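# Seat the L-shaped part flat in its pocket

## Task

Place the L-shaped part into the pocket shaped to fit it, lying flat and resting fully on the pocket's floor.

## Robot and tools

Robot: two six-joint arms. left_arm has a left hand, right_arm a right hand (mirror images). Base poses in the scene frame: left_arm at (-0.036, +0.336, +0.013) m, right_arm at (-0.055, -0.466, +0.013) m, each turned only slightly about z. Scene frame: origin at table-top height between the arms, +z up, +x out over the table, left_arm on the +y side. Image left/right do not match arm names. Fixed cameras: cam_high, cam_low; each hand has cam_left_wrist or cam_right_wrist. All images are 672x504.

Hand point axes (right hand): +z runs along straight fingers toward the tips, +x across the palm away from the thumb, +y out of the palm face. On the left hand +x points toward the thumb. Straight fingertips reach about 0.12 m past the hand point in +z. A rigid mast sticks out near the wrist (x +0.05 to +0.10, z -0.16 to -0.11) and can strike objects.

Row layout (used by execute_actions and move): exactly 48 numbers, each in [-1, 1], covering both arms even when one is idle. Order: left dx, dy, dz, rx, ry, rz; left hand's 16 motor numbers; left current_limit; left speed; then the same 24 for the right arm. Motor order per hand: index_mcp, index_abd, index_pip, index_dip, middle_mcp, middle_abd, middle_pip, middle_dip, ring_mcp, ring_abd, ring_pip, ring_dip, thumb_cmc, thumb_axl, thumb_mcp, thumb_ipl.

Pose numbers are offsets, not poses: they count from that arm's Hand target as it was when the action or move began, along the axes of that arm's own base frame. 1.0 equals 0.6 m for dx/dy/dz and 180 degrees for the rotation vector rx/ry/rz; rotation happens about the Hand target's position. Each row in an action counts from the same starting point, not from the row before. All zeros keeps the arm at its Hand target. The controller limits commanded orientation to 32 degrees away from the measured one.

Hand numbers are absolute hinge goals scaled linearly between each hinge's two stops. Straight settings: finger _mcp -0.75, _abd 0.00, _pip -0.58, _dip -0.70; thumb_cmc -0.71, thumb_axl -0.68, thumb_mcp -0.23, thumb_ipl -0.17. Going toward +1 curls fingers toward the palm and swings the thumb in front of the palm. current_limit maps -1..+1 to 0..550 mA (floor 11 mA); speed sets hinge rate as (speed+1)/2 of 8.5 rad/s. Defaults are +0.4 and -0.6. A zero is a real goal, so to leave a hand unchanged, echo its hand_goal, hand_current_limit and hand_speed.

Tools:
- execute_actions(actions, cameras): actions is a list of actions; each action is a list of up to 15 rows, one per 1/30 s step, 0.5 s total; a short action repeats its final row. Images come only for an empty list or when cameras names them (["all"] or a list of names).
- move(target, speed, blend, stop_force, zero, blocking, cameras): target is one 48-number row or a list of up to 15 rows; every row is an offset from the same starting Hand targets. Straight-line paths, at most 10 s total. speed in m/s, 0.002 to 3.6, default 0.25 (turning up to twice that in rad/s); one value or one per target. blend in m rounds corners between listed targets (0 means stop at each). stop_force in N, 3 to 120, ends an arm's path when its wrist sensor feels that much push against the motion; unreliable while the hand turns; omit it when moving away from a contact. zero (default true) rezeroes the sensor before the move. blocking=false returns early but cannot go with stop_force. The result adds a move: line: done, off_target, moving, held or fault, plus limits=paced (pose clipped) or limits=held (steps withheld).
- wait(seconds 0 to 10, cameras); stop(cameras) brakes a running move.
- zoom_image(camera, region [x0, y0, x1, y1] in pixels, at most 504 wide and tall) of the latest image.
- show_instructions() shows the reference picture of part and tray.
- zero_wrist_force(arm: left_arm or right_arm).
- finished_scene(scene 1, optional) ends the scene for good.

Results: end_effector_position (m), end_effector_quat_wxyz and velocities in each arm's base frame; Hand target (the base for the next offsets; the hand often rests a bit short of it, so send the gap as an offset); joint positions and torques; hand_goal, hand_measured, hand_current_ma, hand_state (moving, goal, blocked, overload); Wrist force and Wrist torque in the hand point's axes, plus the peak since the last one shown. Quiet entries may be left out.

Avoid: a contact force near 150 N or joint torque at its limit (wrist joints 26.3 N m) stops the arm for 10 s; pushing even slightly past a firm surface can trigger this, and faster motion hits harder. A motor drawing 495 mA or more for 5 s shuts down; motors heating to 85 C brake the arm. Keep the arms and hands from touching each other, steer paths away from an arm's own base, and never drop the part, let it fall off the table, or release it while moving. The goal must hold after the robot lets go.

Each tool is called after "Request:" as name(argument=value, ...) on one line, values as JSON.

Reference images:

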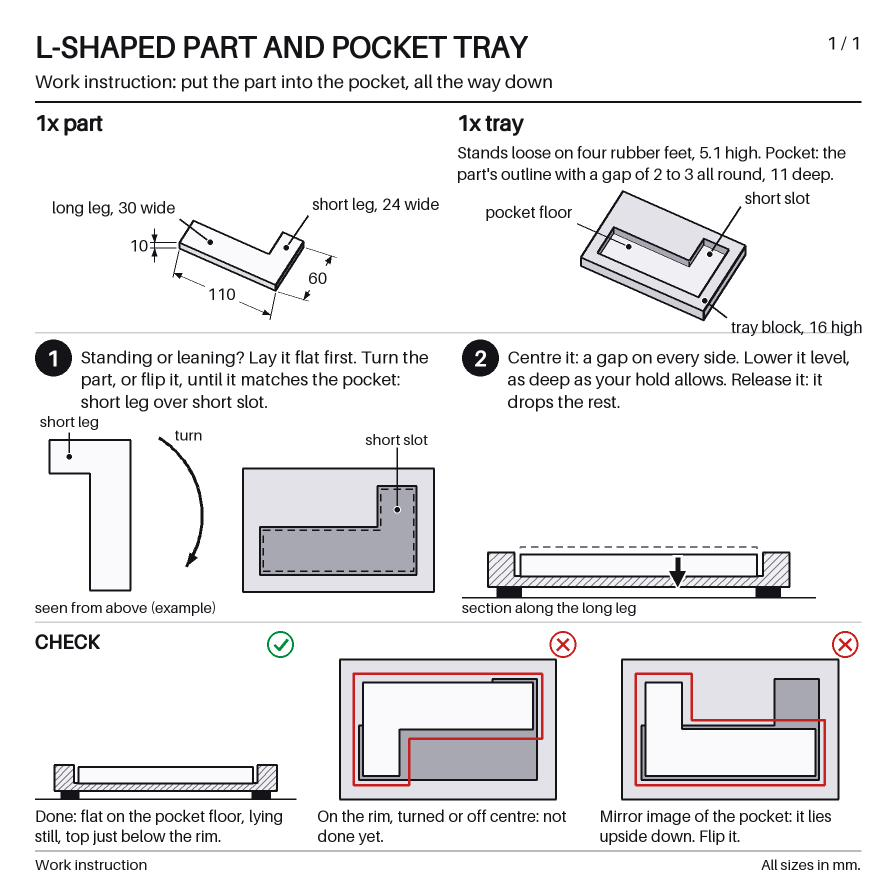

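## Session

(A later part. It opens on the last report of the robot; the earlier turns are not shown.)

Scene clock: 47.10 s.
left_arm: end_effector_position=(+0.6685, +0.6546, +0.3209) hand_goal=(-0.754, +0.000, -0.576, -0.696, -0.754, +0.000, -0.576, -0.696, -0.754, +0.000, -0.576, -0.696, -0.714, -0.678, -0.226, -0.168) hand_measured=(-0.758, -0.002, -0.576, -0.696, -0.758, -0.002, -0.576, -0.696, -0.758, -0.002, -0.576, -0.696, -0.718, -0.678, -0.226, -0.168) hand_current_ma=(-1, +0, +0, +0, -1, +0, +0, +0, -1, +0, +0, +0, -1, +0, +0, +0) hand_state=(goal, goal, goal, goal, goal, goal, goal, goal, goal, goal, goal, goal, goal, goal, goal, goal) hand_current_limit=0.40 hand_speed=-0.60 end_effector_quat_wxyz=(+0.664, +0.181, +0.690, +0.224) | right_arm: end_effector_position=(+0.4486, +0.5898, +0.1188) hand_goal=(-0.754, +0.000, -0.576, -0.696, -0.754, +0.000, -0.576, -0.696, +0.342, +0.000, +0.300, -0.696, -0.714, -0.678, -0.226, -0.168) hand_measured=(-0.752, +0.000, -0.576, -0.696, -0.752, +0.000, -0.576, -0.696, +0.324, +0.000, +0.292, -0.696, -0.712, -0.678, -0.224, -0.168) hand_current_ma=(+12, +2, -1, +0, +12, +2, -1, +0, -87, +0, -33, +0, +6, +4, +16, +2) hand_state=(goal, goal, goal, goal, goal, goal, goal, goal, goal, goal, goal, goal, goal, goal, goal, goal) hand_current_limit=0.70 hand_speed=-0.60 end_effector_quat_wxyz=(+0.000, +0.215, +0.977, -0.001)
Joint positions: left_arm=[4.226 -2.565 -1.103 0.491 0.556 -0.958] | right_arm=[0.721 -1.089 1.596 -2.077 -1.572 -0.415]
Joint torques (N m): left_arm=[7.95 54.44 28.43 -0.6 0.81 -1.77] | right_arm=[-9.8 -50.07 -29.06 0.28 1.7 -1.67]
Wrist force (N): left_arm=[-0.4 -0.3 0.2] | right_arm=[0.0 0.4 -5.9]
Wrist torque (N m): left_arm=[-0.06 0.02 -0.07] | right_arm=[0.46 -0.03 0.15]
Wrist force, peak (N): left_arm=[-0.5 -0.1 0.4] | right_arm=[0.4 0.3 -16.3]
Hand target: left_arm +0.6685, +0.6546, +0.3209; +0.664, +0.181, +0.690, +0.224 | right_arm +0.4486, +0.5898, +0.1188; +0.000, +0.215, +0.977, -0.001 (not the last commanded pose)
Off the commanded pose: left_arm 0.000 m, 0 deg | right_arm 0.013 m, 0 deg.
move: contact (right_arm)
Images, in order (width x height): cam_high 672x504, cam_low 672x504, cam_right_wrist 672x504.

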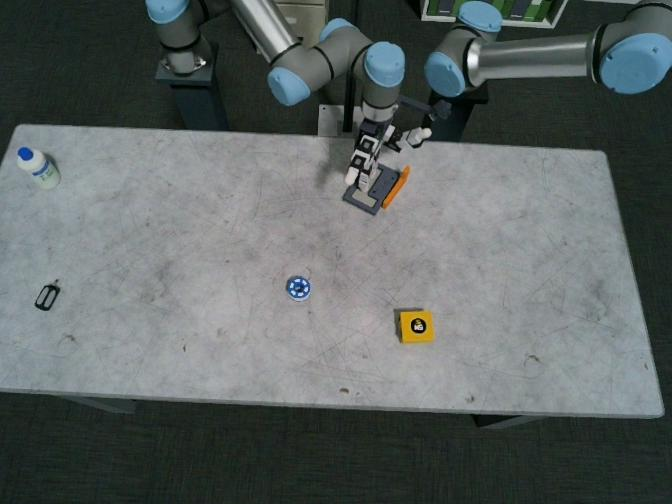

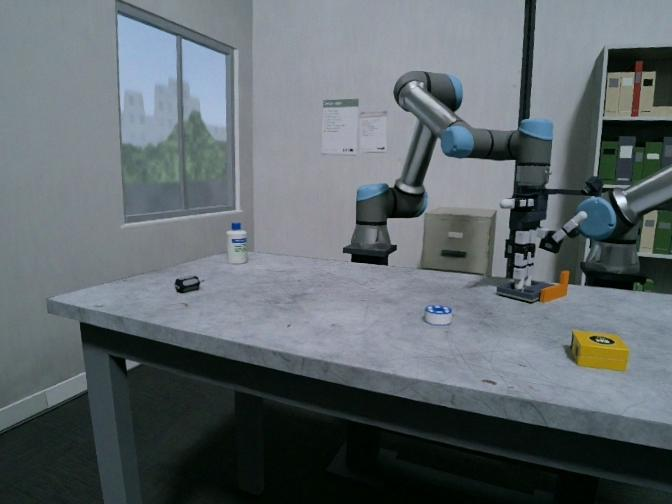

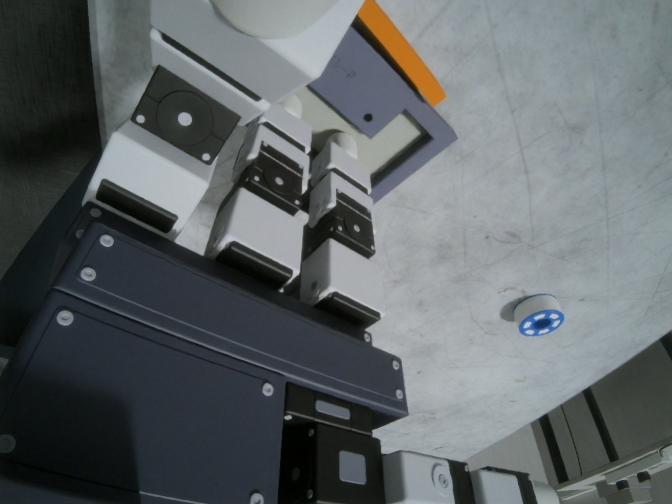

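Request:
move(target=[[0,0,0,0,0,0,-0.754,0,-0.576,-0.696,-0.754,0,-0.576,-0.696,-0.754,0,-0.576,-0.696,-0.714,-0.678,-0.226,-0.168,0.4,-0.6,-0.0388,-0.064,0.0028,0,0,0,-0.754,0,-0.576,-0.696,-0.754,0,-0.576,-0.696,0.342,0,0.3,-0.696,-0.714,-0.678,-0.226,-0.168,0.7,-0.6],[0,0,0,0,0,0,-0.754,0,-0.576,-0.696,-0.754,0,-0.576,-0.696,-0.754,0,-0.576,-0.696,-0.714,-0.678,-0.226,-0.168,0.4,-0.6,0.110,-0.2187,0.0028,0,0,-0.25,-0.754,0,-0.576,-0.696,-0.754,0,-0.576,-0.696,0.342,0,0.3,-0.696,-0.714,-0.678,-0.226,-0.168,0.7,-0.6],[0,0,0,0,0,0,-0.754,0,-0.576,-0.696,-0.754,0,-0.576,-0.696,-0.754,0,-0.576,-0.696,-0.714,-0.678,-0.226,-0.168,0.4,-0.6,0.1785,-0.4182,0.0028,0,0,-0.5556,-0.754,0,-0.576,-0.696,-0.754,0,-0.576,-0.696,0.342,0,0.3,-0.696,-0.714,-0.678,-0.226,-0.168,0.7,-0.6],[0,0,0,0,0,0,-0.754,0,-0.576,-0.696,-0.754,0,-0.576,-0.696,-0.754,0,-0.576,-0.696,-0.714,-0.678,-0.226,-0.168,0.4,-0.6,0.1717,-0.5578,0.0028,0,0,-0.8333,-0.754,0,-0.576,-0.696,-0.754,0,-0.576,-0.696,0.342,0,0.3,-0.696,-0.714,-0.678,-0.226,-0.168,0.7,-0.6],[0,0,0,0,0,0,-0.754,0,-0.576,-0.696,-0.754,0,-0.576,-0.696,-0.754,0,-0.576,-0.696,-0.714,-0.678,-0.226,-0.168,0.4,-0.6,0.111,-0.5485,0.0028,0,0,-0.9889,-0.754,0,-0.576,-0.696,-0.754,0,-0.576,-0.696,0.342,0,0.3,-0.696,-0.714,-0.678,-0.226,-0.168,0.7,-0.6]], speed=[0.06,0.22,0.22,0.22,0.22], blend=[0.015,0.02,0.02,0.02,0], cameras=["all"])

Scene clock: 58.17 s.
left_arm: end_effector_position=(+0.6685, +0.6546, +0.3209) hand_goal=(-0.754, +0.000, -0.576, -0.696, -0.754, +0.000, -0.576, -0.696, -0.754, +0.000, -0.576, -0.696, -0.714, -0.678, -0.226, -0.168) hand_measured=(-0.758, -0.002, -0.576, -0.696, -0.758, -0.002, -0.576, -0.696, -0.758, -0.002, -0.576, -0.696, -0.718, -0.678, -0.226, -0.168) hand_current_ma=(-1, +0, +0, +0, -1, +0, +0, +0, -1, +0, +0, +0, -1, +0, +0, +0) hand_state=(goal, goal, goal, goal, goal, goal, goal, goal, goal, goal, goal, goal, goal, goal, goal, goal) hand_current_limit=0.40 hand_speed=-0.60 end_effector_quat_wxyz=(+0.664, +0.181, +0.690, +0.224) | right_arm: end_effector_position=(+0.5153, +0.2607, +0.1205) hand_goal=(-0.754, +0.000, -0.576, -0.696, -0.754, +0.000, -0.576, -0.696, +0.342, +0.000, +0.300, -0.696, -0.714, -0.678, -0.226, -0.168) hand_measured=(-0.732, +0.002, -0.564, -0.692, -0.778, -0.002, -0.590, -0.702, +0.324, +0.000, +0.292, -0.696, -0.712, -0.678, -0.224, -0.168) hand_current_ma=(+109, +10, +51, +18, -125, -5, -64, -25, -87, +0, -33, +0, +6, +4, +16, +2) hand_state=(blocked, goal, goal, goal, blocked, goal, goal, goal, goal, goal, goal, goal, goal, goal, goal, goal) hand_current_limit=0.70 hand_speed=-0.60 end_effector_quat_wxyz=(-0.001, +0.980, -0.198, +0.000)
Joint positions: left_arm=[4.226 -2.565 -1.103 0.491 0.556 -0.958] | right_arm=[0.321 -1.081 1.579 -2.069 -1.569 2.291]
Joint torques (N m): left_arm=[8.26 54.39 29.15 -0.8 -1.5 -1.74] | right_arm=[-9.59 -53.41 -8.41 -4.28 -2.47 2.12]
Wrist force (N): left_arm=[-0.3 -0.1 0.0] | right_arm=[0.0 0.0 -0.8]
Wrist torque (N m): left_arm=[-0.02 0.00 -0.06] | right_arm=[0.17 -0.02 -0.12]
Wrist force, peak (N): left_arm=[-0.6 -0.3 0.4] | right_arm=[-0.4 0.4 -6.3]
Hand target: left_arm +0.6685, +0.6546, +0.3209; +0.664, +0.181, +0.690, +0.224 | right_arm +0.5152, +0.2607, +0.1205; -0.001, +0.980, -0.198, +0.000
Off the commanded pose: left_arm 0.000 m, 0 deg | right_arm 0.000 m, 0 deg.
move: done

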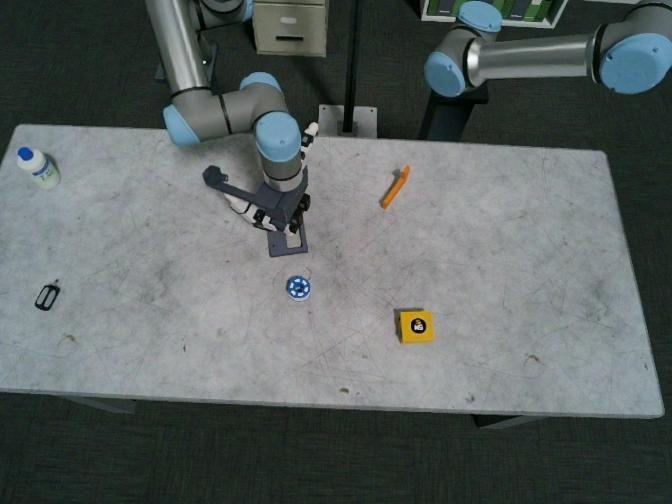

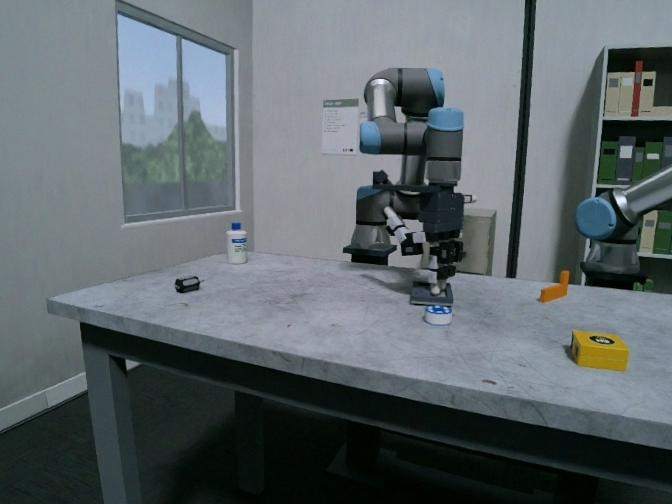

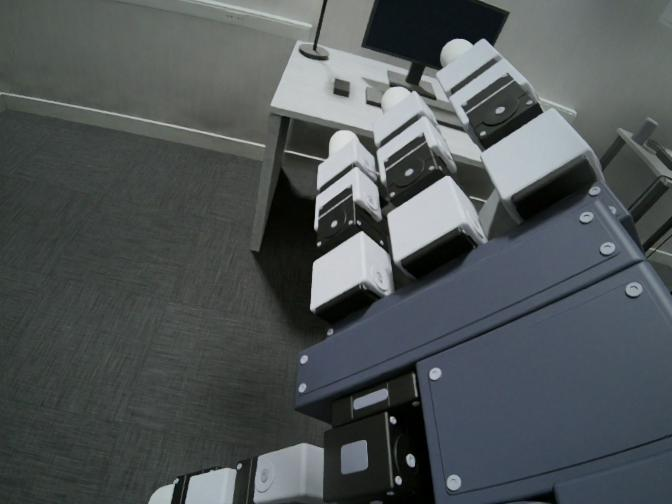

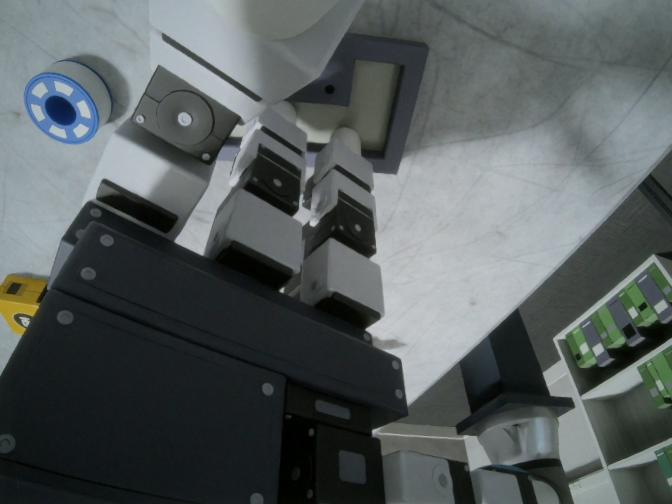

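Request:
move(target=[0,0,0,0,0,0,-0.754,0,-0.576,-0.696,-0.754,0,-0.576,-0.696,-0.754,0,-0.576,-0.696,-0.714,-0.678,-0.226,-0.168,0.4,-0.6,0,0,0.15,0,0,0,-0.754,0,-0.576,-0.696,-0.754,0,-0.576,-0.696,0.342,0,0.3,-0.696,-0.714,-0.678,-0.226,-0.168,0.7,-0.6], speed=0.15, cameras=["cam_high","cam_low","cam_right_wrist"])

Request:
zoom_image(camera="cam_high", region=[365, 145, 435, 220])

Request:
zoom_image(camera="cam_low", region=[500, 250, 600, 325])

Request:
zoom_image(camera="cam_high", region=[240, 170, 340, 270])

Scene clock: 60.17 s.
left_arm: end_effector_position=(+0.6685, +0.6546, +0.3209) hand_goal=(-0.754, +0.000, -0.576, -0.696, -0.754, +0.000, -0.576, -0.696, -0.754, +0.000, -0.576, -0.696, -0.714, -0.678, -0.226, -0.168) hand_measured=(-0.758, -0.002, -0.576, -0.696, -0.758, -0.002, -0.576, -0.696, -0.758, -0.002, -0.576, -0.696, -0.718, -0.678, -0.226, -0.168) hand_current_ma=(-1, +0, +0, +0, -1, +0, +0, +0, -1, +0, +0, +0, -1, +0, +0, +0) hand_state=(goal, goal, goal, goal, goal, goal, goal, goal, goal, goal, goal, goal, goal, goal, goal, goal) hand_current_limit=0.40 hand_speed=-0.60 end_effector_quat_wxyz=(+0.664, +0.181, +0.690, +0.224) | right_arm: end_effector_position=(+0.5152, +0.2607, +0.2104) hand_goal=(-0.754, +0.000, -0.576, -0.696, -0.754, +0.000, -0.576, -0.696, +0.342, +0.000, +0.300, -0.696, -0.714, -0.678, -0.226, -0.168) hand_measured=(-0.748, +0.002, -0.572, -0.694, -0.756, -0.002, -0.578, -0.698, +0.324, +0.000, +0.292, -0.696, -0.712, -0.678, -0.224, -0.168) hand_current_ma=(+25, +10, +14, +12, -6, -5, -10, -11, -87, +0, -32, +0, +6, +4, +16, +2) hand_state=(goal, goal, goal, goal, goal, goal, goal, goal, goal, goal, goal, goal, goal, goal, goal, goal) hand_current_limit=0.70 hand_speed=-0.60 end_effector_quat_wxyz=(-0.001, +0.980, -0.198, +0.000)
Joint positions: left_arm=[4.226 -2.565 -1.103 0.491 0.556 -0.958] | right_arm=[0.321 -1.162 1.453 -1.862 -1.569 2.291]
Joint torques (N m): left_arm=[9.2 55.48 29.77 -0.59 -2 -1.75] | right_arm=[-3.39 -52.77 -32.87 0.03 0.52 0.42]
Wrist force (N): left_arm=[-0.4 -0.2 0.4] | right_arm=[-0.3 0.5 -0.2]
Wrist torque (N m): left_arm=[-0.05 0.02 -0.06] | right_arm=[0.07 0.04 -0.09]
Wrist force, peak (N): left_arm=[-0.7 0.0 0.1] | right_arm=[-0.3 -0.3 -1.0]
Hand target: left_arm +0.6685, +0.6546, +0.3209; +0.664, +0.181, +0.690, +0.224 | right_arm +0.5152, +0.2607, +0.2105; -0.001, +0.980, -0.198, +0.000
Off the commanded pose: left_arm 0.000 m, 0 deg | right_arm 0.000 m, 0 deg.
move: done
Images, in order (width x height): cam_high 672x504, cam_low 672x504, cam_right_wrist 672x504.

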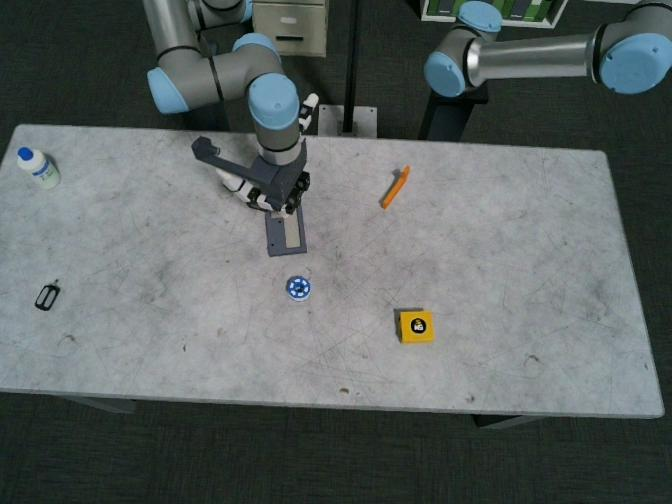

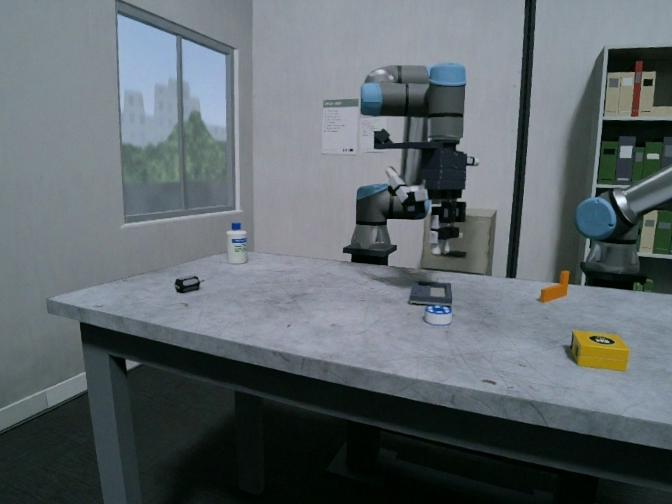

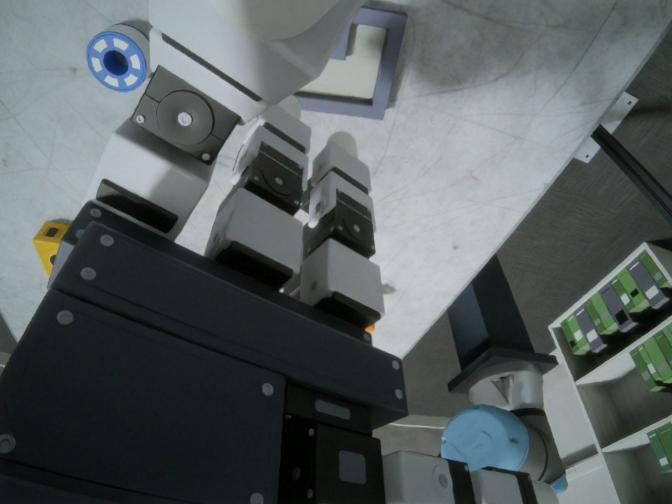

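Scaled by 6.720 from the camera's 672x504 image, which has a finer 960x720 frame.

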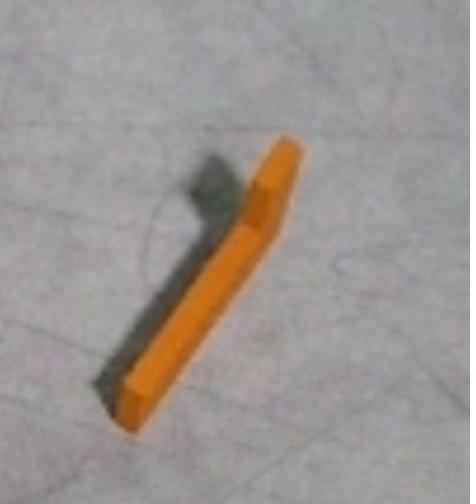

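Scaled by 5.040 from the camera's 672x504 image, which has a finer 960x720 frame.

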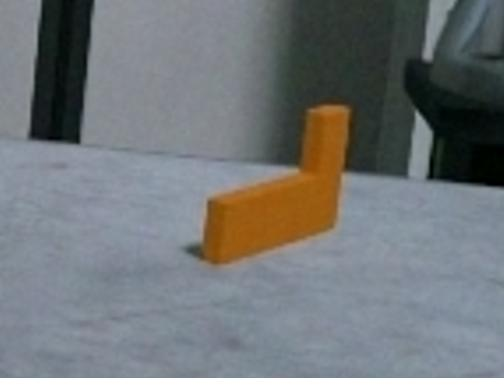

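Scaled by 5.040 from the camera's 672x504 image, which has a finer 960x720 frame.

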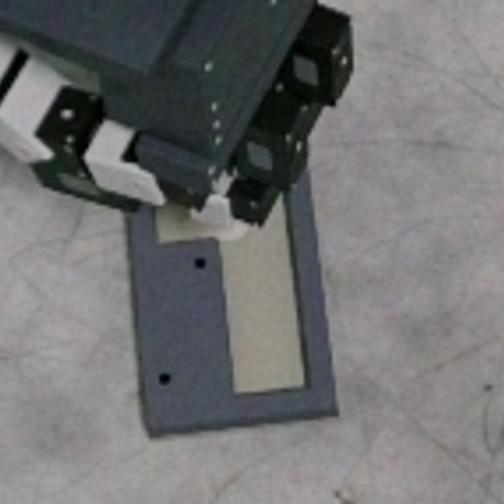

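Request:
zoom_image(camera="cam_high", region=[270, 190, 310, 230])

Request:
zoom_image(camera="cam_low", region=[400, 190, 480, 310])

Scaled by 12.600 from the camera's 672x504 image, which has a finer 960x720 frame.

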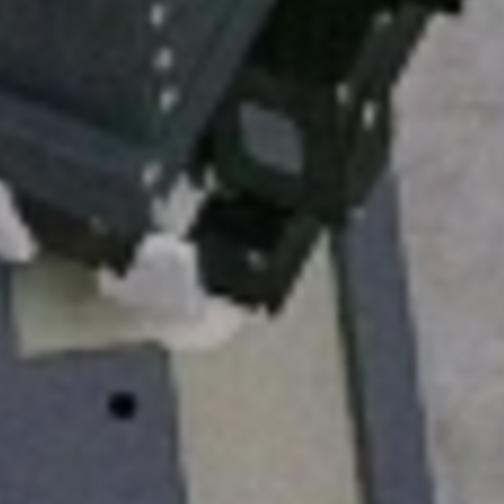

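Scaled by 4.200 from the camera's 672x504 image, which has a finer 960x720 frame.

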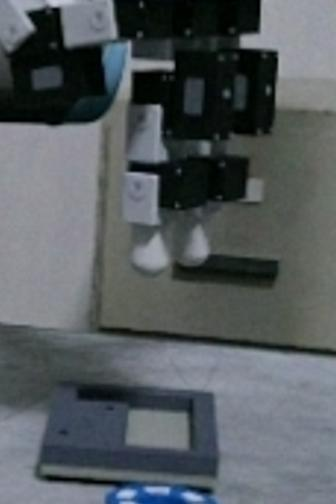

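Request:
move(target=[0,0,0,0,0,0,-0.754,0,-0.576,-0.696,-0.754,0,-0.576,-0.696,-0.754,0,-0.576,-0.696,-0.714,-0.678,-0.226,-0.168,0.4,-0.6,-0.18,0.54,0,0,0,-0.0544,-0.754,0,-0.576,-0.696,-0.754,0,-0.576,-0.696,0.342,0,0.3,-0.696,-0.714,-0.678,-0.226,-0.168,0.7,-0.6], speed=0.25, cameras=["cam_high","cam_low","cam_right_wrist"])

Request:
zoom_image(camera="cam_high", region=[365, 130, 435, 220])

Request:
zoom_image(camera="cam_low", region=[500, 220, 600, 310])

Request:
zoom_image(camera="cam_high", region=[240, 170, 340, 270])

Scene clock: 64.93 s.
left_arm: end_effector_position=(+0.6685, +0.6546, +0.3209) hand_goal=(-0.754, +0.000, -0.576, -0.696, -0.754, +0.000, -0.576, -0.696, -0.754, +0.000, -0.576, -0.696, -0.714, -0.678, -0.226, -0.168) hand_measured=(-0.758, -0.002, -0.576, -0.696, -0.758, -0.002, -0.576, -0.696, -0.758, -0.002, -0.576, -0.696, -0.718, -0.678, -0.226, -0.168) hand_current_ma=(-1, +0, +0, +0, -1, +0, +0, +0, -1, +0, +0, +0, -1, +0, +0, +0) hand_state=(goal, goal, goal, goal, goal, goal, goal, goal, goal, goal, goal, goal, goal, goal, goal, goal) hand_current_limit=0.40 hand_speed=-0.60 end_effector_quat_wxyz=(+0.664, +0.181, +0.690, +0.224) | right_arm: end_effector_position=(+0.4072, +0.5847, +0.2105) hand_goal=(-0.754, +0.000, -0.576, -0.696, -0.754, +0.000, -0.576, -0.696, +0.342, +0.000, +0.300, -0.696, -0.714, -0.678, -0.226, -0.168) hand_measured=(-0.750, +0.002, -0.574, -0.694, -0.754, -0.002, -0.578, -0.698, +0.324, +0.000, +0.292, -0.696, -0.712, -0.678, -0.224, -0.168) hand_current_ma=(+20, +10, +13, +12, -3, -5, -10, -11, -87, +0, -32, +0, +6, +4, +16, +2) hand_state=(goal, goal, goal, goal, goal, goal, goal, goal, goal, goal, goal, goal, goal, goal, goal, goal) hand_current_limit=0.70 hand_speed=-0.60 end_effector_quat_wxyz=(-0.001, +0.960, -0.281, +0.000)
Joint positions: left_arm=[4.226 -2.565 -1.103 0.491 0.556 -0.958] | right_arm=[0.77 -0.8 0.869 -1.641 -1.57 2.911]
Joint torques (N m): left_arm=[8.07 55.46 29.25 -0.61 -1.72 -1.63] | right_arm=[10.1 -39.59 -34.89 0.03 -2.26 1.53]
Wrist force (N): left_arm=[-0.2 0.0 -0.1] | right_arm=[-0.4 0.0 -0.2]
Wrist torque (N m): left_arm=[0.01 -0.01 -0.05] | right_arm=[0.05 0.02 -0.13]
Wrist force, peak (N): left_arm=[-0.5 -0.4 0.1] | right_arm=[0.9 1.2 0.2]
Hand target: left_arm +0.6685, +0.6546, +0.3209; +0.664, +0.181, +0.690, +0.224 | right_arm +0.4072, +0.5847, +0.2105; -0.001, +0.960, -0.281, +0.000
Off the commanded pose: left_arm 0.000 m, 0 deg | right_arm 0.000 m, 0 deg.
move: done
Images, in order (width x height): cam_high 672x504, cam_low 672x504, cam_right_wrist 672x504.

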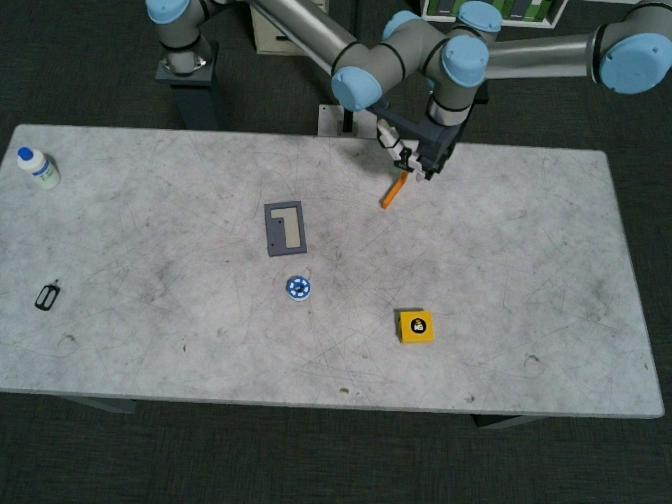

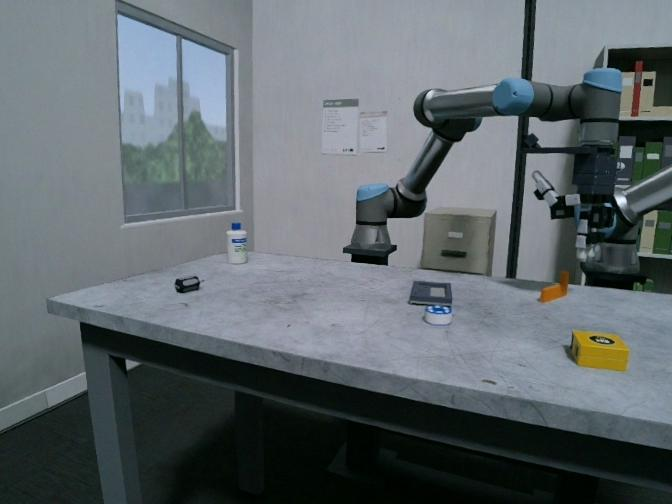

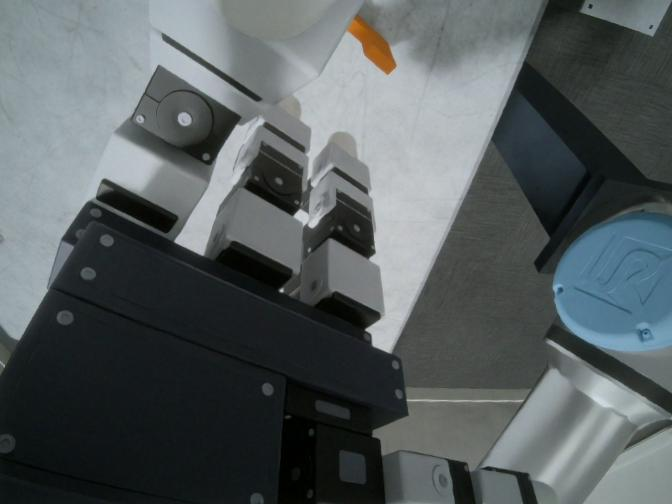

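Scaled by 5.600 from the camera's 672x504 image, which has a finer 960x720 frame.

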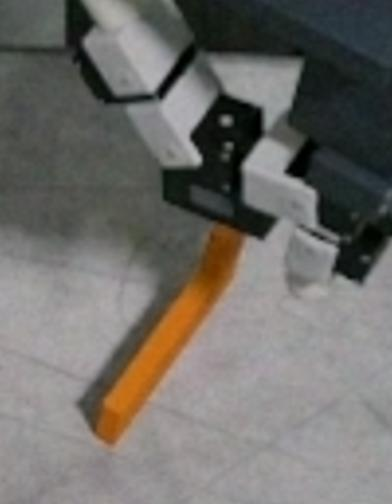

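Scaled by 5.040 from the camera's 672x504 image, which has a finer 960x720 frame.

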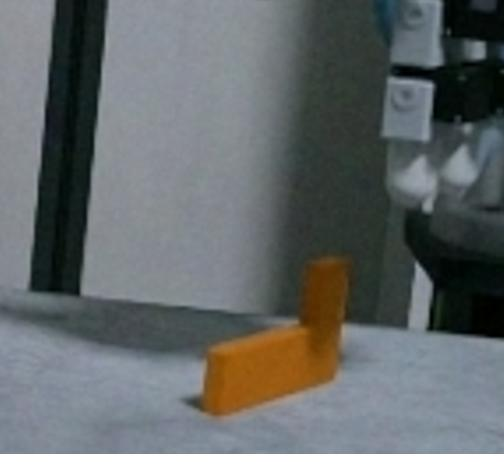

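Scaled by 5.040 from the camera's 672x504 image, which has a finer 960x720 frame.

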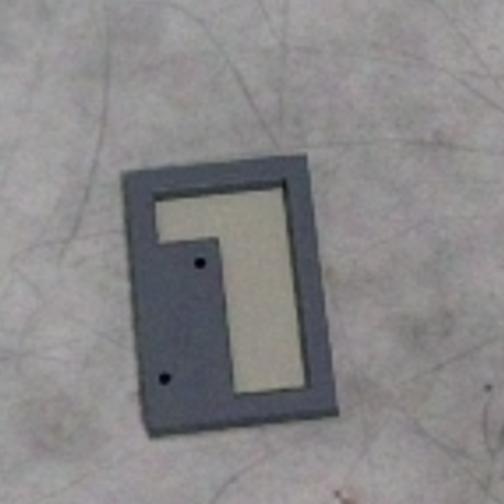

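Request:
move(target=[[0,0,0,0,0,0,-0.754,0,-0.576,-0.696,-0.754,0,-0.576,-0.696,-0.754,0,-0.576,-0.696,-0.714,-0.678,-0.226,-0.168,0.4,-0.6,0.0056,-0.0036,-0.1033,0,0,0,-0.754,0,-0.576,-0.696,-0.754,0,-0.576,-0.696,0.342,0,0.3,-0.696,-0.714,-0.678,-0.226,-0.168,0.7,-0.6],[0,0,0,0,0,0,-0.754,0,-0.576,-0.696,-0.754,0,-0.576,-0.696,-0.754,0,-0.576,-0.696,-0.714,-0.678,-0.226,-0.168,0.4,-0.6,-0.022,-0.045,-0.1033,0,0,0,-0.754,0,-0.576,-0.696,-0.754,0,-0.576,-0.696,0.342,0,0.3,-0.696,-0.714,-0.678,-0.226,-0.168,0.7,-0.6]], speed=[0.15,0.12], cameras=["cam_high","cam_low","cam_right_wrist"])

Request:
zoom_image(camera="cam_high", region=[365, 130, 435, 220])

Request:
zoom_image(camera="cam_low", region=[510, 230, 610, 320])

Request:
zoom_image(camera="cam_right_wrist", region=[260, 0, 460, 200])

Scene clock: 68.07 s.
left_arm: end_effector_position=(+0.6685, +0.6546, +0.3209) hand_goal=(-0.754, +0.000, -0.576, -0.696, -0.754, +0.000, -0.576, -0.696, -0.754, +0.000, -0.576, -0.696, -0.714, -0.678, -0.226, -0.168) hand_measured=(-0.758, -0.002, -0.576, -0.696, -0.758, -0.002, -0.576, -0.696, -0.758, -0.002, -0.576, -0.696, -0.718, -0.678, -0.226, -0.168) hand_current_ma=(-1, +0, +0, +0, -1, +0, +0, +0, -1, +0, +0, +0, -1, +0, +0, +0) hand_state=(goal, goal, goal, goal, goal, goal, goal, goal, goal, goal, goal, goal, goal, goal, goal, goal) hand_current_limit=0.40 hand_speed=-0.60 end_effector_quat_wxyz=(+0.664, +0.181, +0.690, +0.224) | right_arm: end_effector_position=(+0.3941, +0.5578, +0.1485) hand_goal=(-0.754, +0.000, -0.576, -0.696, -0.754, +0.000, -0.576, -0.696, +0.342, +0.000, +0.300, -0.696, -0.714, -0.678, -0.226, -0.168) hand_measured=(-0.750, +0.002, -0.574, -0.694, -0.754, -0.002, -0.578, -0.698, +0.324, +0.000, +0.294, -0.696, -0.712, -0.678, -0.224, -0.168) hand_current_ma=(+19, +10, +13, +12, -3, -5, -9, -11, -87, +0, -32, +0, +6, +4, +16, +2) hand_state=(goal, goal, goal, goal, goal, goal, goal, goal, goal, goal, goal, goal, goal, goal, goal, goal) hand_current_limit=0.70 hand_speed=-0.60 end_effector_quat_wxyz=(-0.001, +0.960, -0.281, +0.000)
Joint positions: left_arm=[4.226 -2.565 -1.103 0.491 0.556 -0.958] | right_arm=[0.757 -0.853 1.123 -1.841 -1.57 2.897]
Joint torques (N m): left_arm=[7.58 54.94 29.95 -0.68 -1.87 -1.6] | right_arm=[-9.7 -64.67 -11.09 -4.24 2.06 -1.54]
Wrist force (N): left_arm=[-0.3 0.0 0.1] | right_arm=[-0.1 -0.1 -0.1]
Wrist torque (N m): left_arm=[-0.01 0.01 -0.07] | right_arm=[0.02 0.00 0.11]
Wrist force, peak (N): left_arm=[-0.7 -0.1 0.1] | right_arm=[0.1 -0.5 0.8]
Hand target: left_arm +0.6685, +0.6546, +0.3209; +0.664, +0.181, +0.690, +0.224 | right_arm +0.3940, +0.5577, +0.1485; -0.001, +0.960, -0.281, +0.000
Off the commanded pose: left_arm 0.000 m, 0 deg | right_arm 0.000 m, 0 deg.
move: done
Images, in order (width x height): cam_high 672x504, cam_low 672x504, cam_right_wrist 672x504.

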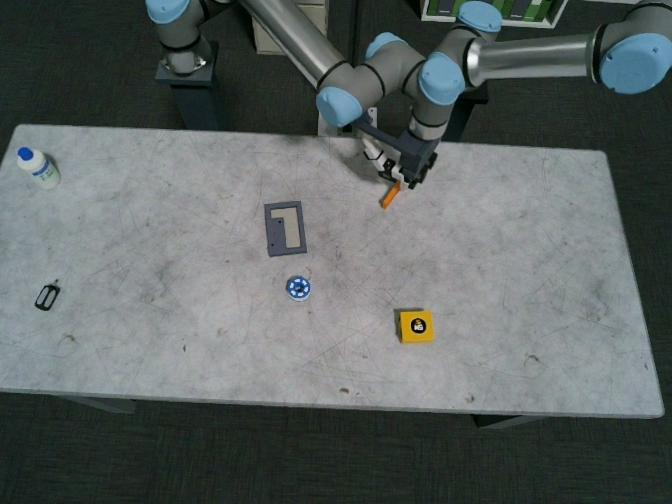

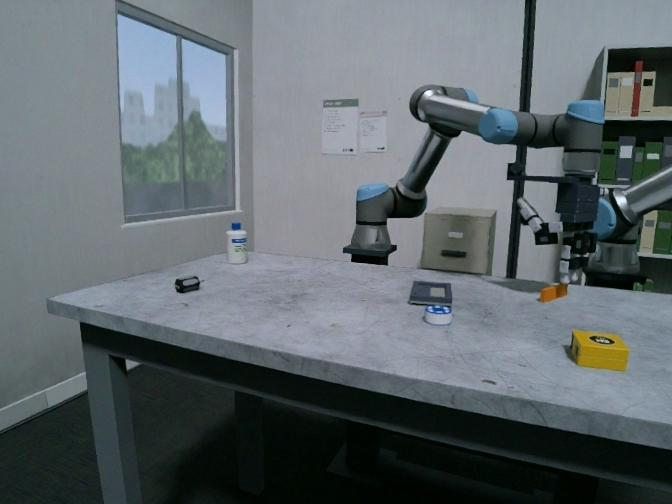

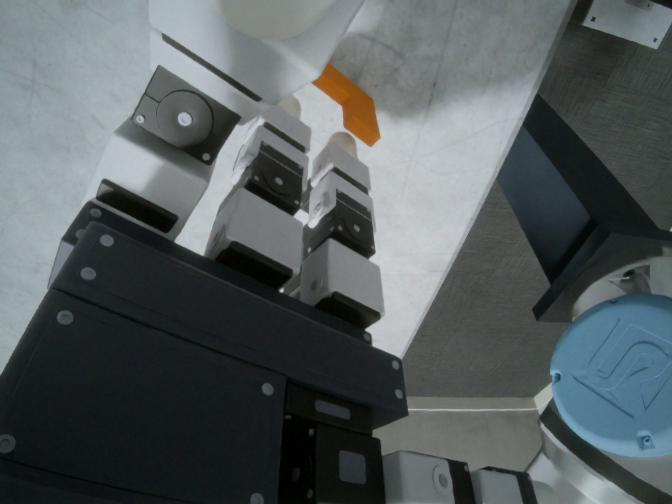

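Scaled by 5.600 from the camera's 672x504 image, which has a finer 960x720 frame.

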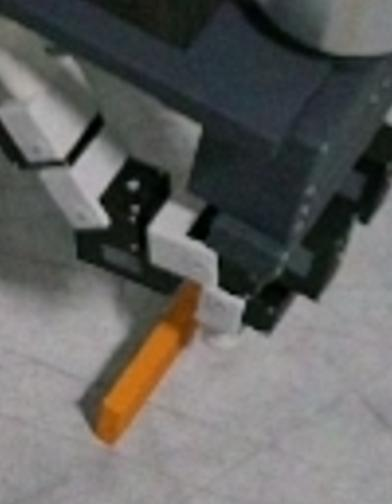

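Scaled by 5.040 from the camera's 672x504 image, which has a finer 960x720 frame.

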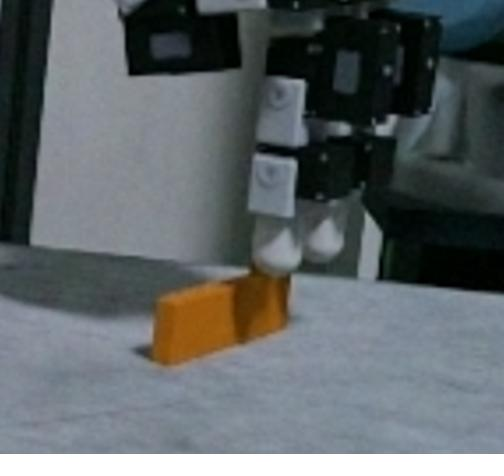

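Scaled by 2.520 from the camera's 672x504 image, which has a finer 960x720 frame.

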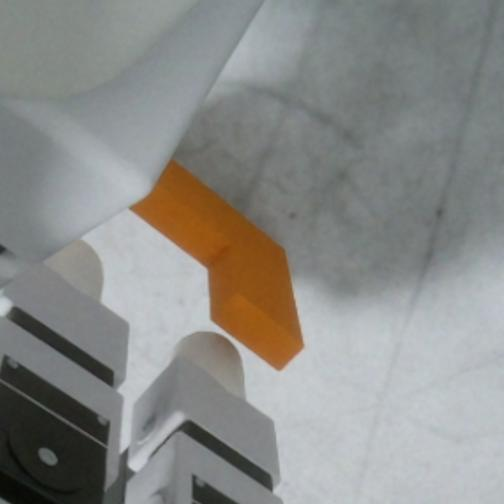

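Request:
move(target=[[0,0,0,0,0,0,-0.754,0,-0.576,-0.696,-0.754,0,-0.576,-0.696,-0.754,0,-0.576,-0.696,-0.714,-0.678,-0.226,-0.168,0.4,-0.6,-0.0104,0.0146,0,0,0,0,-0.754,0,-0.576,-0.696,-0.754,0,-0.576,-0.696,0.342,0,0.3,-0.696,-0.714,-0.678,-0.226,-0.168,0.7,-0.6],[0,0,0,0,0,0,-0.754,0,-0.576,-0.696,-0.754,0,-0.576,-0.696,-0.754,0,-0.576,-0.696,-0.714,-0.678,-0.226,-0.168,0.4,-0.6,-0.0427,-0.0359,0,0,0,0,-0.754,0,-0.576,-0.696,-0.754,0,-0.576,-0.696,0.342,0,0.3,-0.696,-0.714,-0.678,-0.226,-0.168,0.7,-0.6]], speed=[0.1,0.025], cameras=["cam_high","cam_low","cam_right_wrist"])

Request:
zoom_image(camera="cam_high", region=[365, 130, 435, 220])

Request:
zoom_image(camera="cam_right_wrist", region=[260, 0, 460, 200])

Scene clock: 71.73 s.
left_arm: end_effector_position=(+0.6685, +0.6546, +0.3209) hand_goal=(-0.754, +0.000, -0.576, -0.696, -0.754, +0.000, -0.576, -0.696, -0.754, +0.000, -0.576, -0.696, -0.714, -0.678, -0.226, -0.168) hand_measured=(-0.758, -0.002, -0.576, -0.696, -0.758, -0.002, -0.576, -0.696, -0.758, -0.002, -0.576, -0.696, -0.718, -0.678, -0.226, -0.168) hand_current_ma=(-1, +0, +0, +0, -1, +0, +0, +0, -1, +0, +0, +0, -1, +0, +0, +0) hand_state=(goal, goal, goal, goal, goal, goal, goal, goal, goal, goal, goal, goal, goal, goal, goal, goal) hand_current_limit=0.40 hand_speed=-0.60 end_effector_quat_wxyz=(+0.664, +0.181, +0.690, +0.224) | right_arm: end_effector_position=(+0.3685, +0.5363, +0.1485) hand_goal=(-0.754, +0.000, -0.576, -0.696, -0.754, +0.000, -0.576, -0.696, +0.342, +0.000, +0.300, -0.696, -0.714, -0.678, -0.226, -0.168) hand_measured=(-0.750, +0.002, -0.574, -0.694, -0.754, -0.002, -0.578, -0.698, +0.324, +0.000, +0.294, -0.696, -0.712, -0.678, -0.224, -0.168) hand_current_ma=(+18, +10, +13, +11, -3, -5, -9, -11, -87, +0, -32, +0, +6, +4, +16, +2) hand_state=(goal, goal, goal, goal, goal, goal, goal, goal, goal, goal, goal, goal, goal, goal, goal, goal) hand_current_limit=0.70 hand_speed=-0.60 end_effector_quat_wxyz=(-0.001, +0.960, -0.281, +0.000)
Joint positions: left_arm=[4.226 -2.565 -1.103 0.491 0.556 -0.958] | right_arm=[0.759 -0.933 1.26 -1.898 -1.57 2.9]
Joint torques (N m): left_arm=[7.42 55.21 30.05 -0.55 -2.04 -1.4] | right_arm=[-9.72 -61.25 -9.11 -4.18 -0.5 -1.69]
Wrist force (N): left_arm=[-0.3 -0.1 0.0] | right_arm=[0.0 0.1 0.1]
Wrist torque (N m): left_arm=[-0.01 0.02 -0.07] | right_arm=[0.00 0.01 0.12]
Wrist force, peak (N): left_arm=[-0.6 -0.2 0.3] | right_arm=[-0.2 0.3 -0.5]
Hand target: left_arm +0.6685, +0.6546, +0.3209; +0.664, +0.181, +0.690, +0.224 | right_arm +0.3684, +0.5362, +0.1485; -0.001, +0.960, -0.281, +0.000
Off the commanded pose: left_arm 0.000 m, 0 deg | right_arm 0.000 m, 0 deg.
move: done
Images, in order (width x height): cam_high 672x504, cam_low 672x504, cam_right_wrist 672x504.

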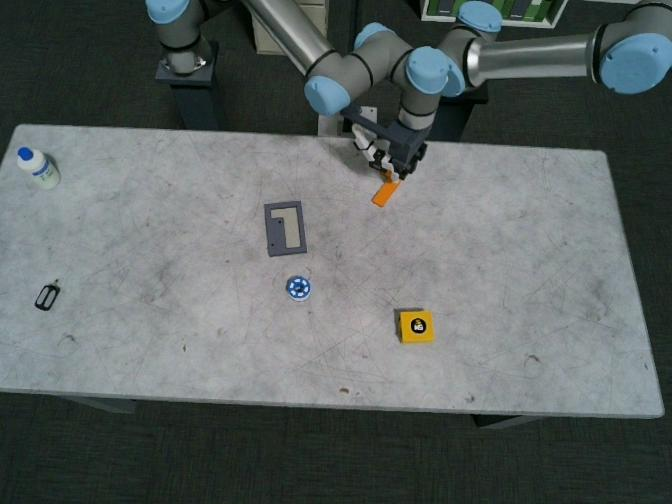

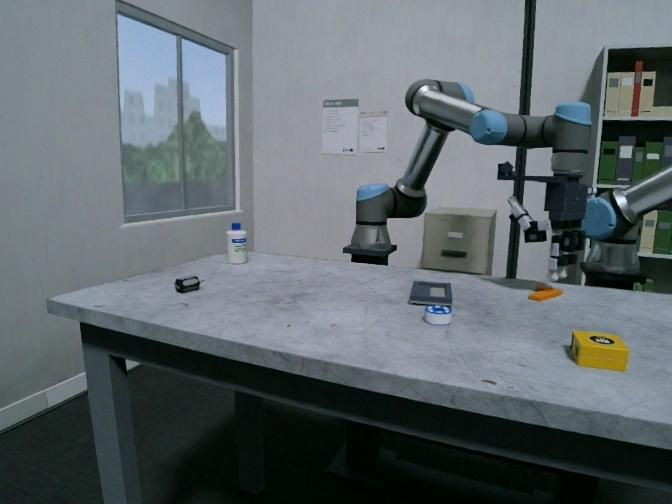

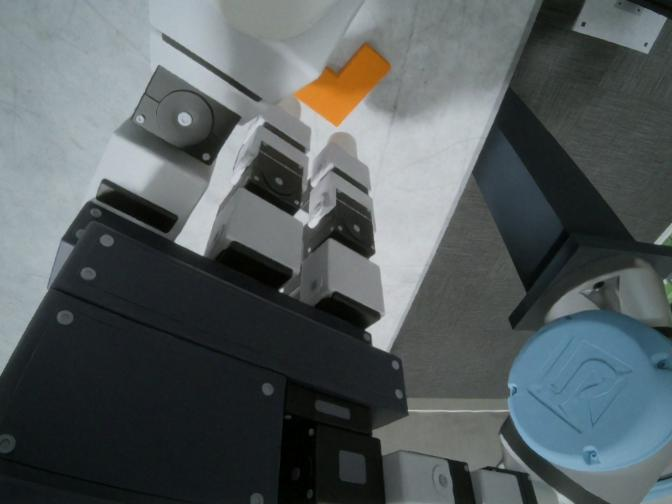

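Scaled by 5.600 from the camera's 672x504 image, which has a finer 960x720 frame.

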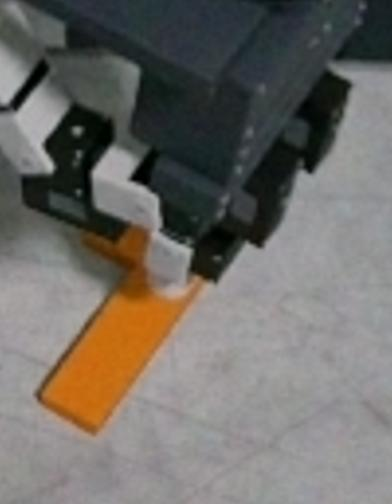

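Scaled by 2.520 from the camera's 672x504 image, which has a finer 960x720 frame.

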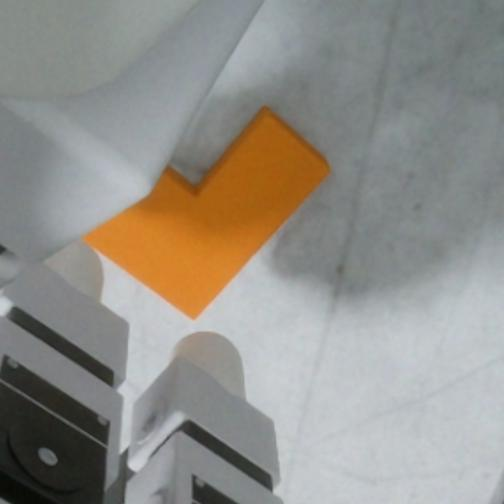

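Request:
move(target=[0,0,0,0,0,0,-0.754,0,-0.576,-0.696,-0.754,0,-0.576,-0.696,-0.754,0,-0.576,-0.696,-0.714,-0.678,-0.226,-0.168,0.4,-0.6,0.1298,0.1228,-0.1028,0.3082,-0.1883,0.0118,-0.507,0,0.854,-0.986,-0.507,0,0.854,-0.986,-0.959,0,-0.576,-0.696,0.671,-0.678,0.0,-0.168,0.7,-0.6], speed=0.25, cameras=["cam_high","cam_low","cam_right_wrist"])

Request:
zoom_image(camera="cam_high", region=[350, 130, 450, 220])

Request:
zoom_image(camera="cam_low", region=[480, 200, 620, 320])

Scene clock: 81.47 s.
left_arm: end_effector_position=(+0.6685, +0.6546, +0.3209) hand_goal=(-0.754, +0.000, -0.576, -0.696, -0.754, +0.000, -0.576, -0.696, -0.754, +0.000, -0.576, -0.696, -0.714, -0.678, -0.226, -0.168) hand_measured=(-0.758, -0.002, -0.576, -0.696, -0.758, -0.002, -0.576, -0.696, -0.758, -0.002, -0.576, -0.696, -0.718, -0.678, -0.226, -0.168) hand_current_ma=(-1, +0, +0, +0, -1, +0, +0, +0, -1, +0, +0, +0, -1, +0, +0, +0) hand_state=(goal, goal, goal, goal, goal, goal, goal, goal, goal, goal, goal, goal, goal, goal, goal, goal) hand_current_limit=0.40 hand_speed=-0.60 end_effector_quat_wxyz=(+0.664, +0.181, +0.690, +0.224) | right_arm: end_effector_position=(+0.4463, +0.6099, +0.0869) hand_goal=(-0.508, +0.000, +0.854, -0.986, -0.508, +0.000, +0.854, -0.986, -0.960, +0.000, -0.576, -0.696, +0.670, -0.678, +0.000, -0.168) hand_measured=(-0.506, +0.002, +0.848, -0.984, -0.506, -0.002, +0.848, -0.984, -0.946, +0.000, -0.572, -0.696, +0.668, -0.678, +0.002, -0.168) hand_current_ma=(+10, +10, -27, +10, +10, -5, -27, +9, +72, +0, +16, +0, -11, +4, +10, +2) hand_state=(goal, goal, goal, goal, goal, goal, goal, goal, goal, goal, goal, goal, goal, goal, goal, goal) hand_current_limit=0.70 hand_speed=-0.60 end_effector_quat_wxyz=(-0.519, +0.814, -0.220, +0.140)
Joint positions: left_arm=[4.226 -2.565 -1.103 0.491 0.556 -0.958] | right_arm=[0.641 -0.84 1.739 -3.573 -1.207 2.965]
Joint torques (N m): left_arm=[6.24 55.53 28.97 -0.63 -2.21 -1.72] | right_arm=[-9.77 -31.36 -26.72 -5.17 2.34 1.64]
Wrist force (N): left_arm=[-0.3 0.0 0.0] | right_arm=[-1.0 -1.8 -0.9]
Wrist torque (N m): left_arm=[-0.01 0.02 -0.08] | right_arm=[0.07 0.10 -0.16]
Wrist force, peak (N): left_arm=[-0.6 -0.2 0.2] | right_arm=[-1.0 -1.8 -0.9]
Hand target: left_arm +0.6685, +0.6546, +0.3209; +0.664, +0.181, +0.690, +0.224 | right_arm +0.4463, +0.6099, +0.0869; -0.519, +0.814, -0.220, +0.140
Off the commanded pose: left_arm 0.000 m, 0 deg | right_arm 0.000 m, 0 deg.
move: done
Images, in order (width x height): cam_high 672x504, cam_low 672x504, cam_right_wrist 672x504.

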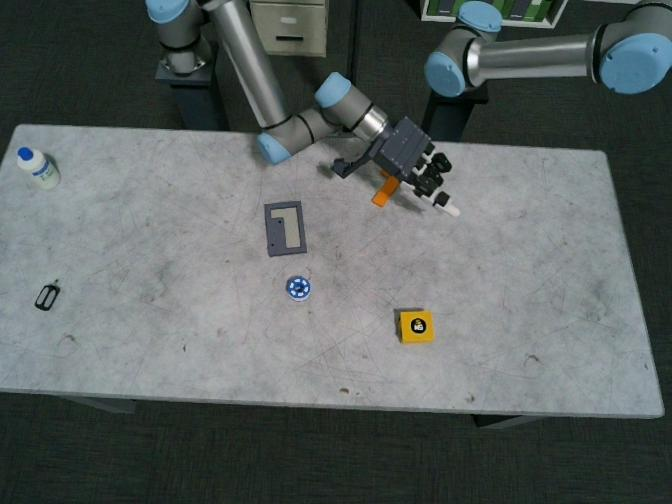

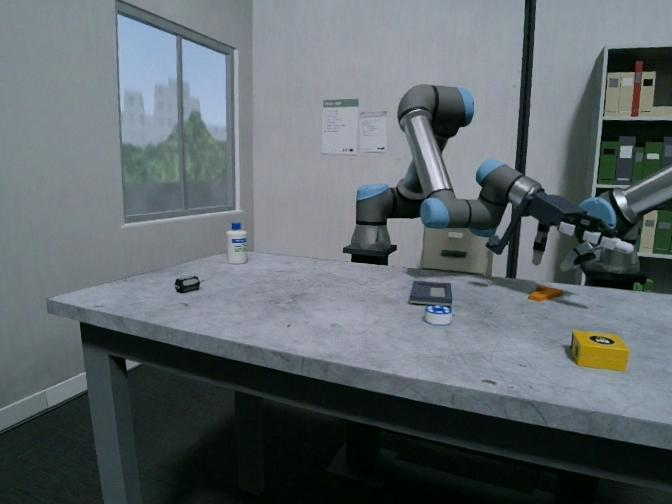

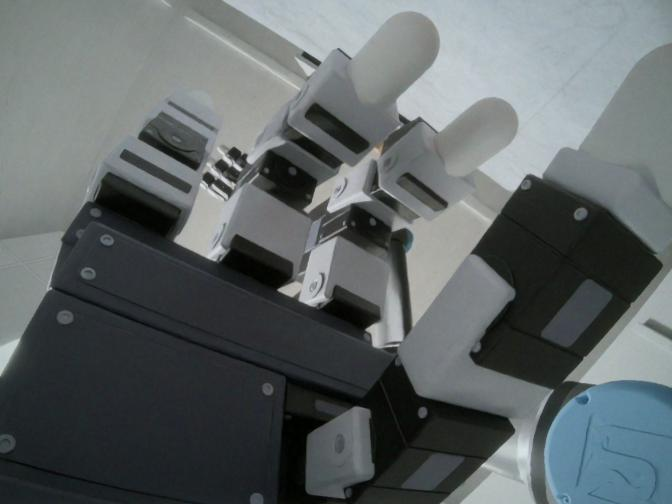

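Scaled by 5.040 from the camera's 672x504 image, which has a finer 960x720 frame.

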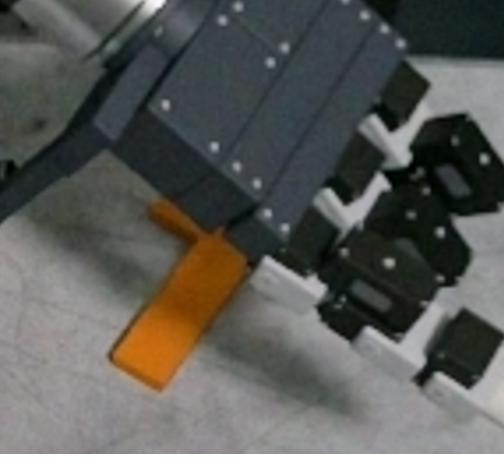

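Scaled by 3.600 from the camera's 672x504 image, which has a finer 960x720 frame.

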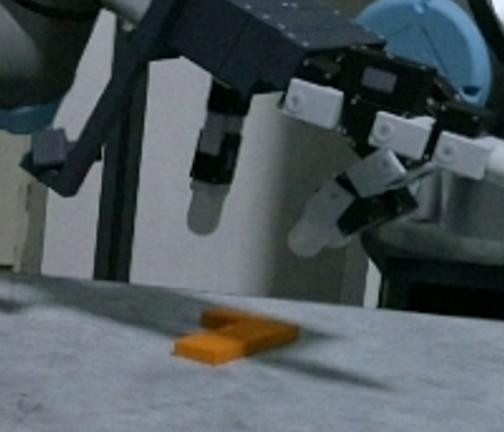

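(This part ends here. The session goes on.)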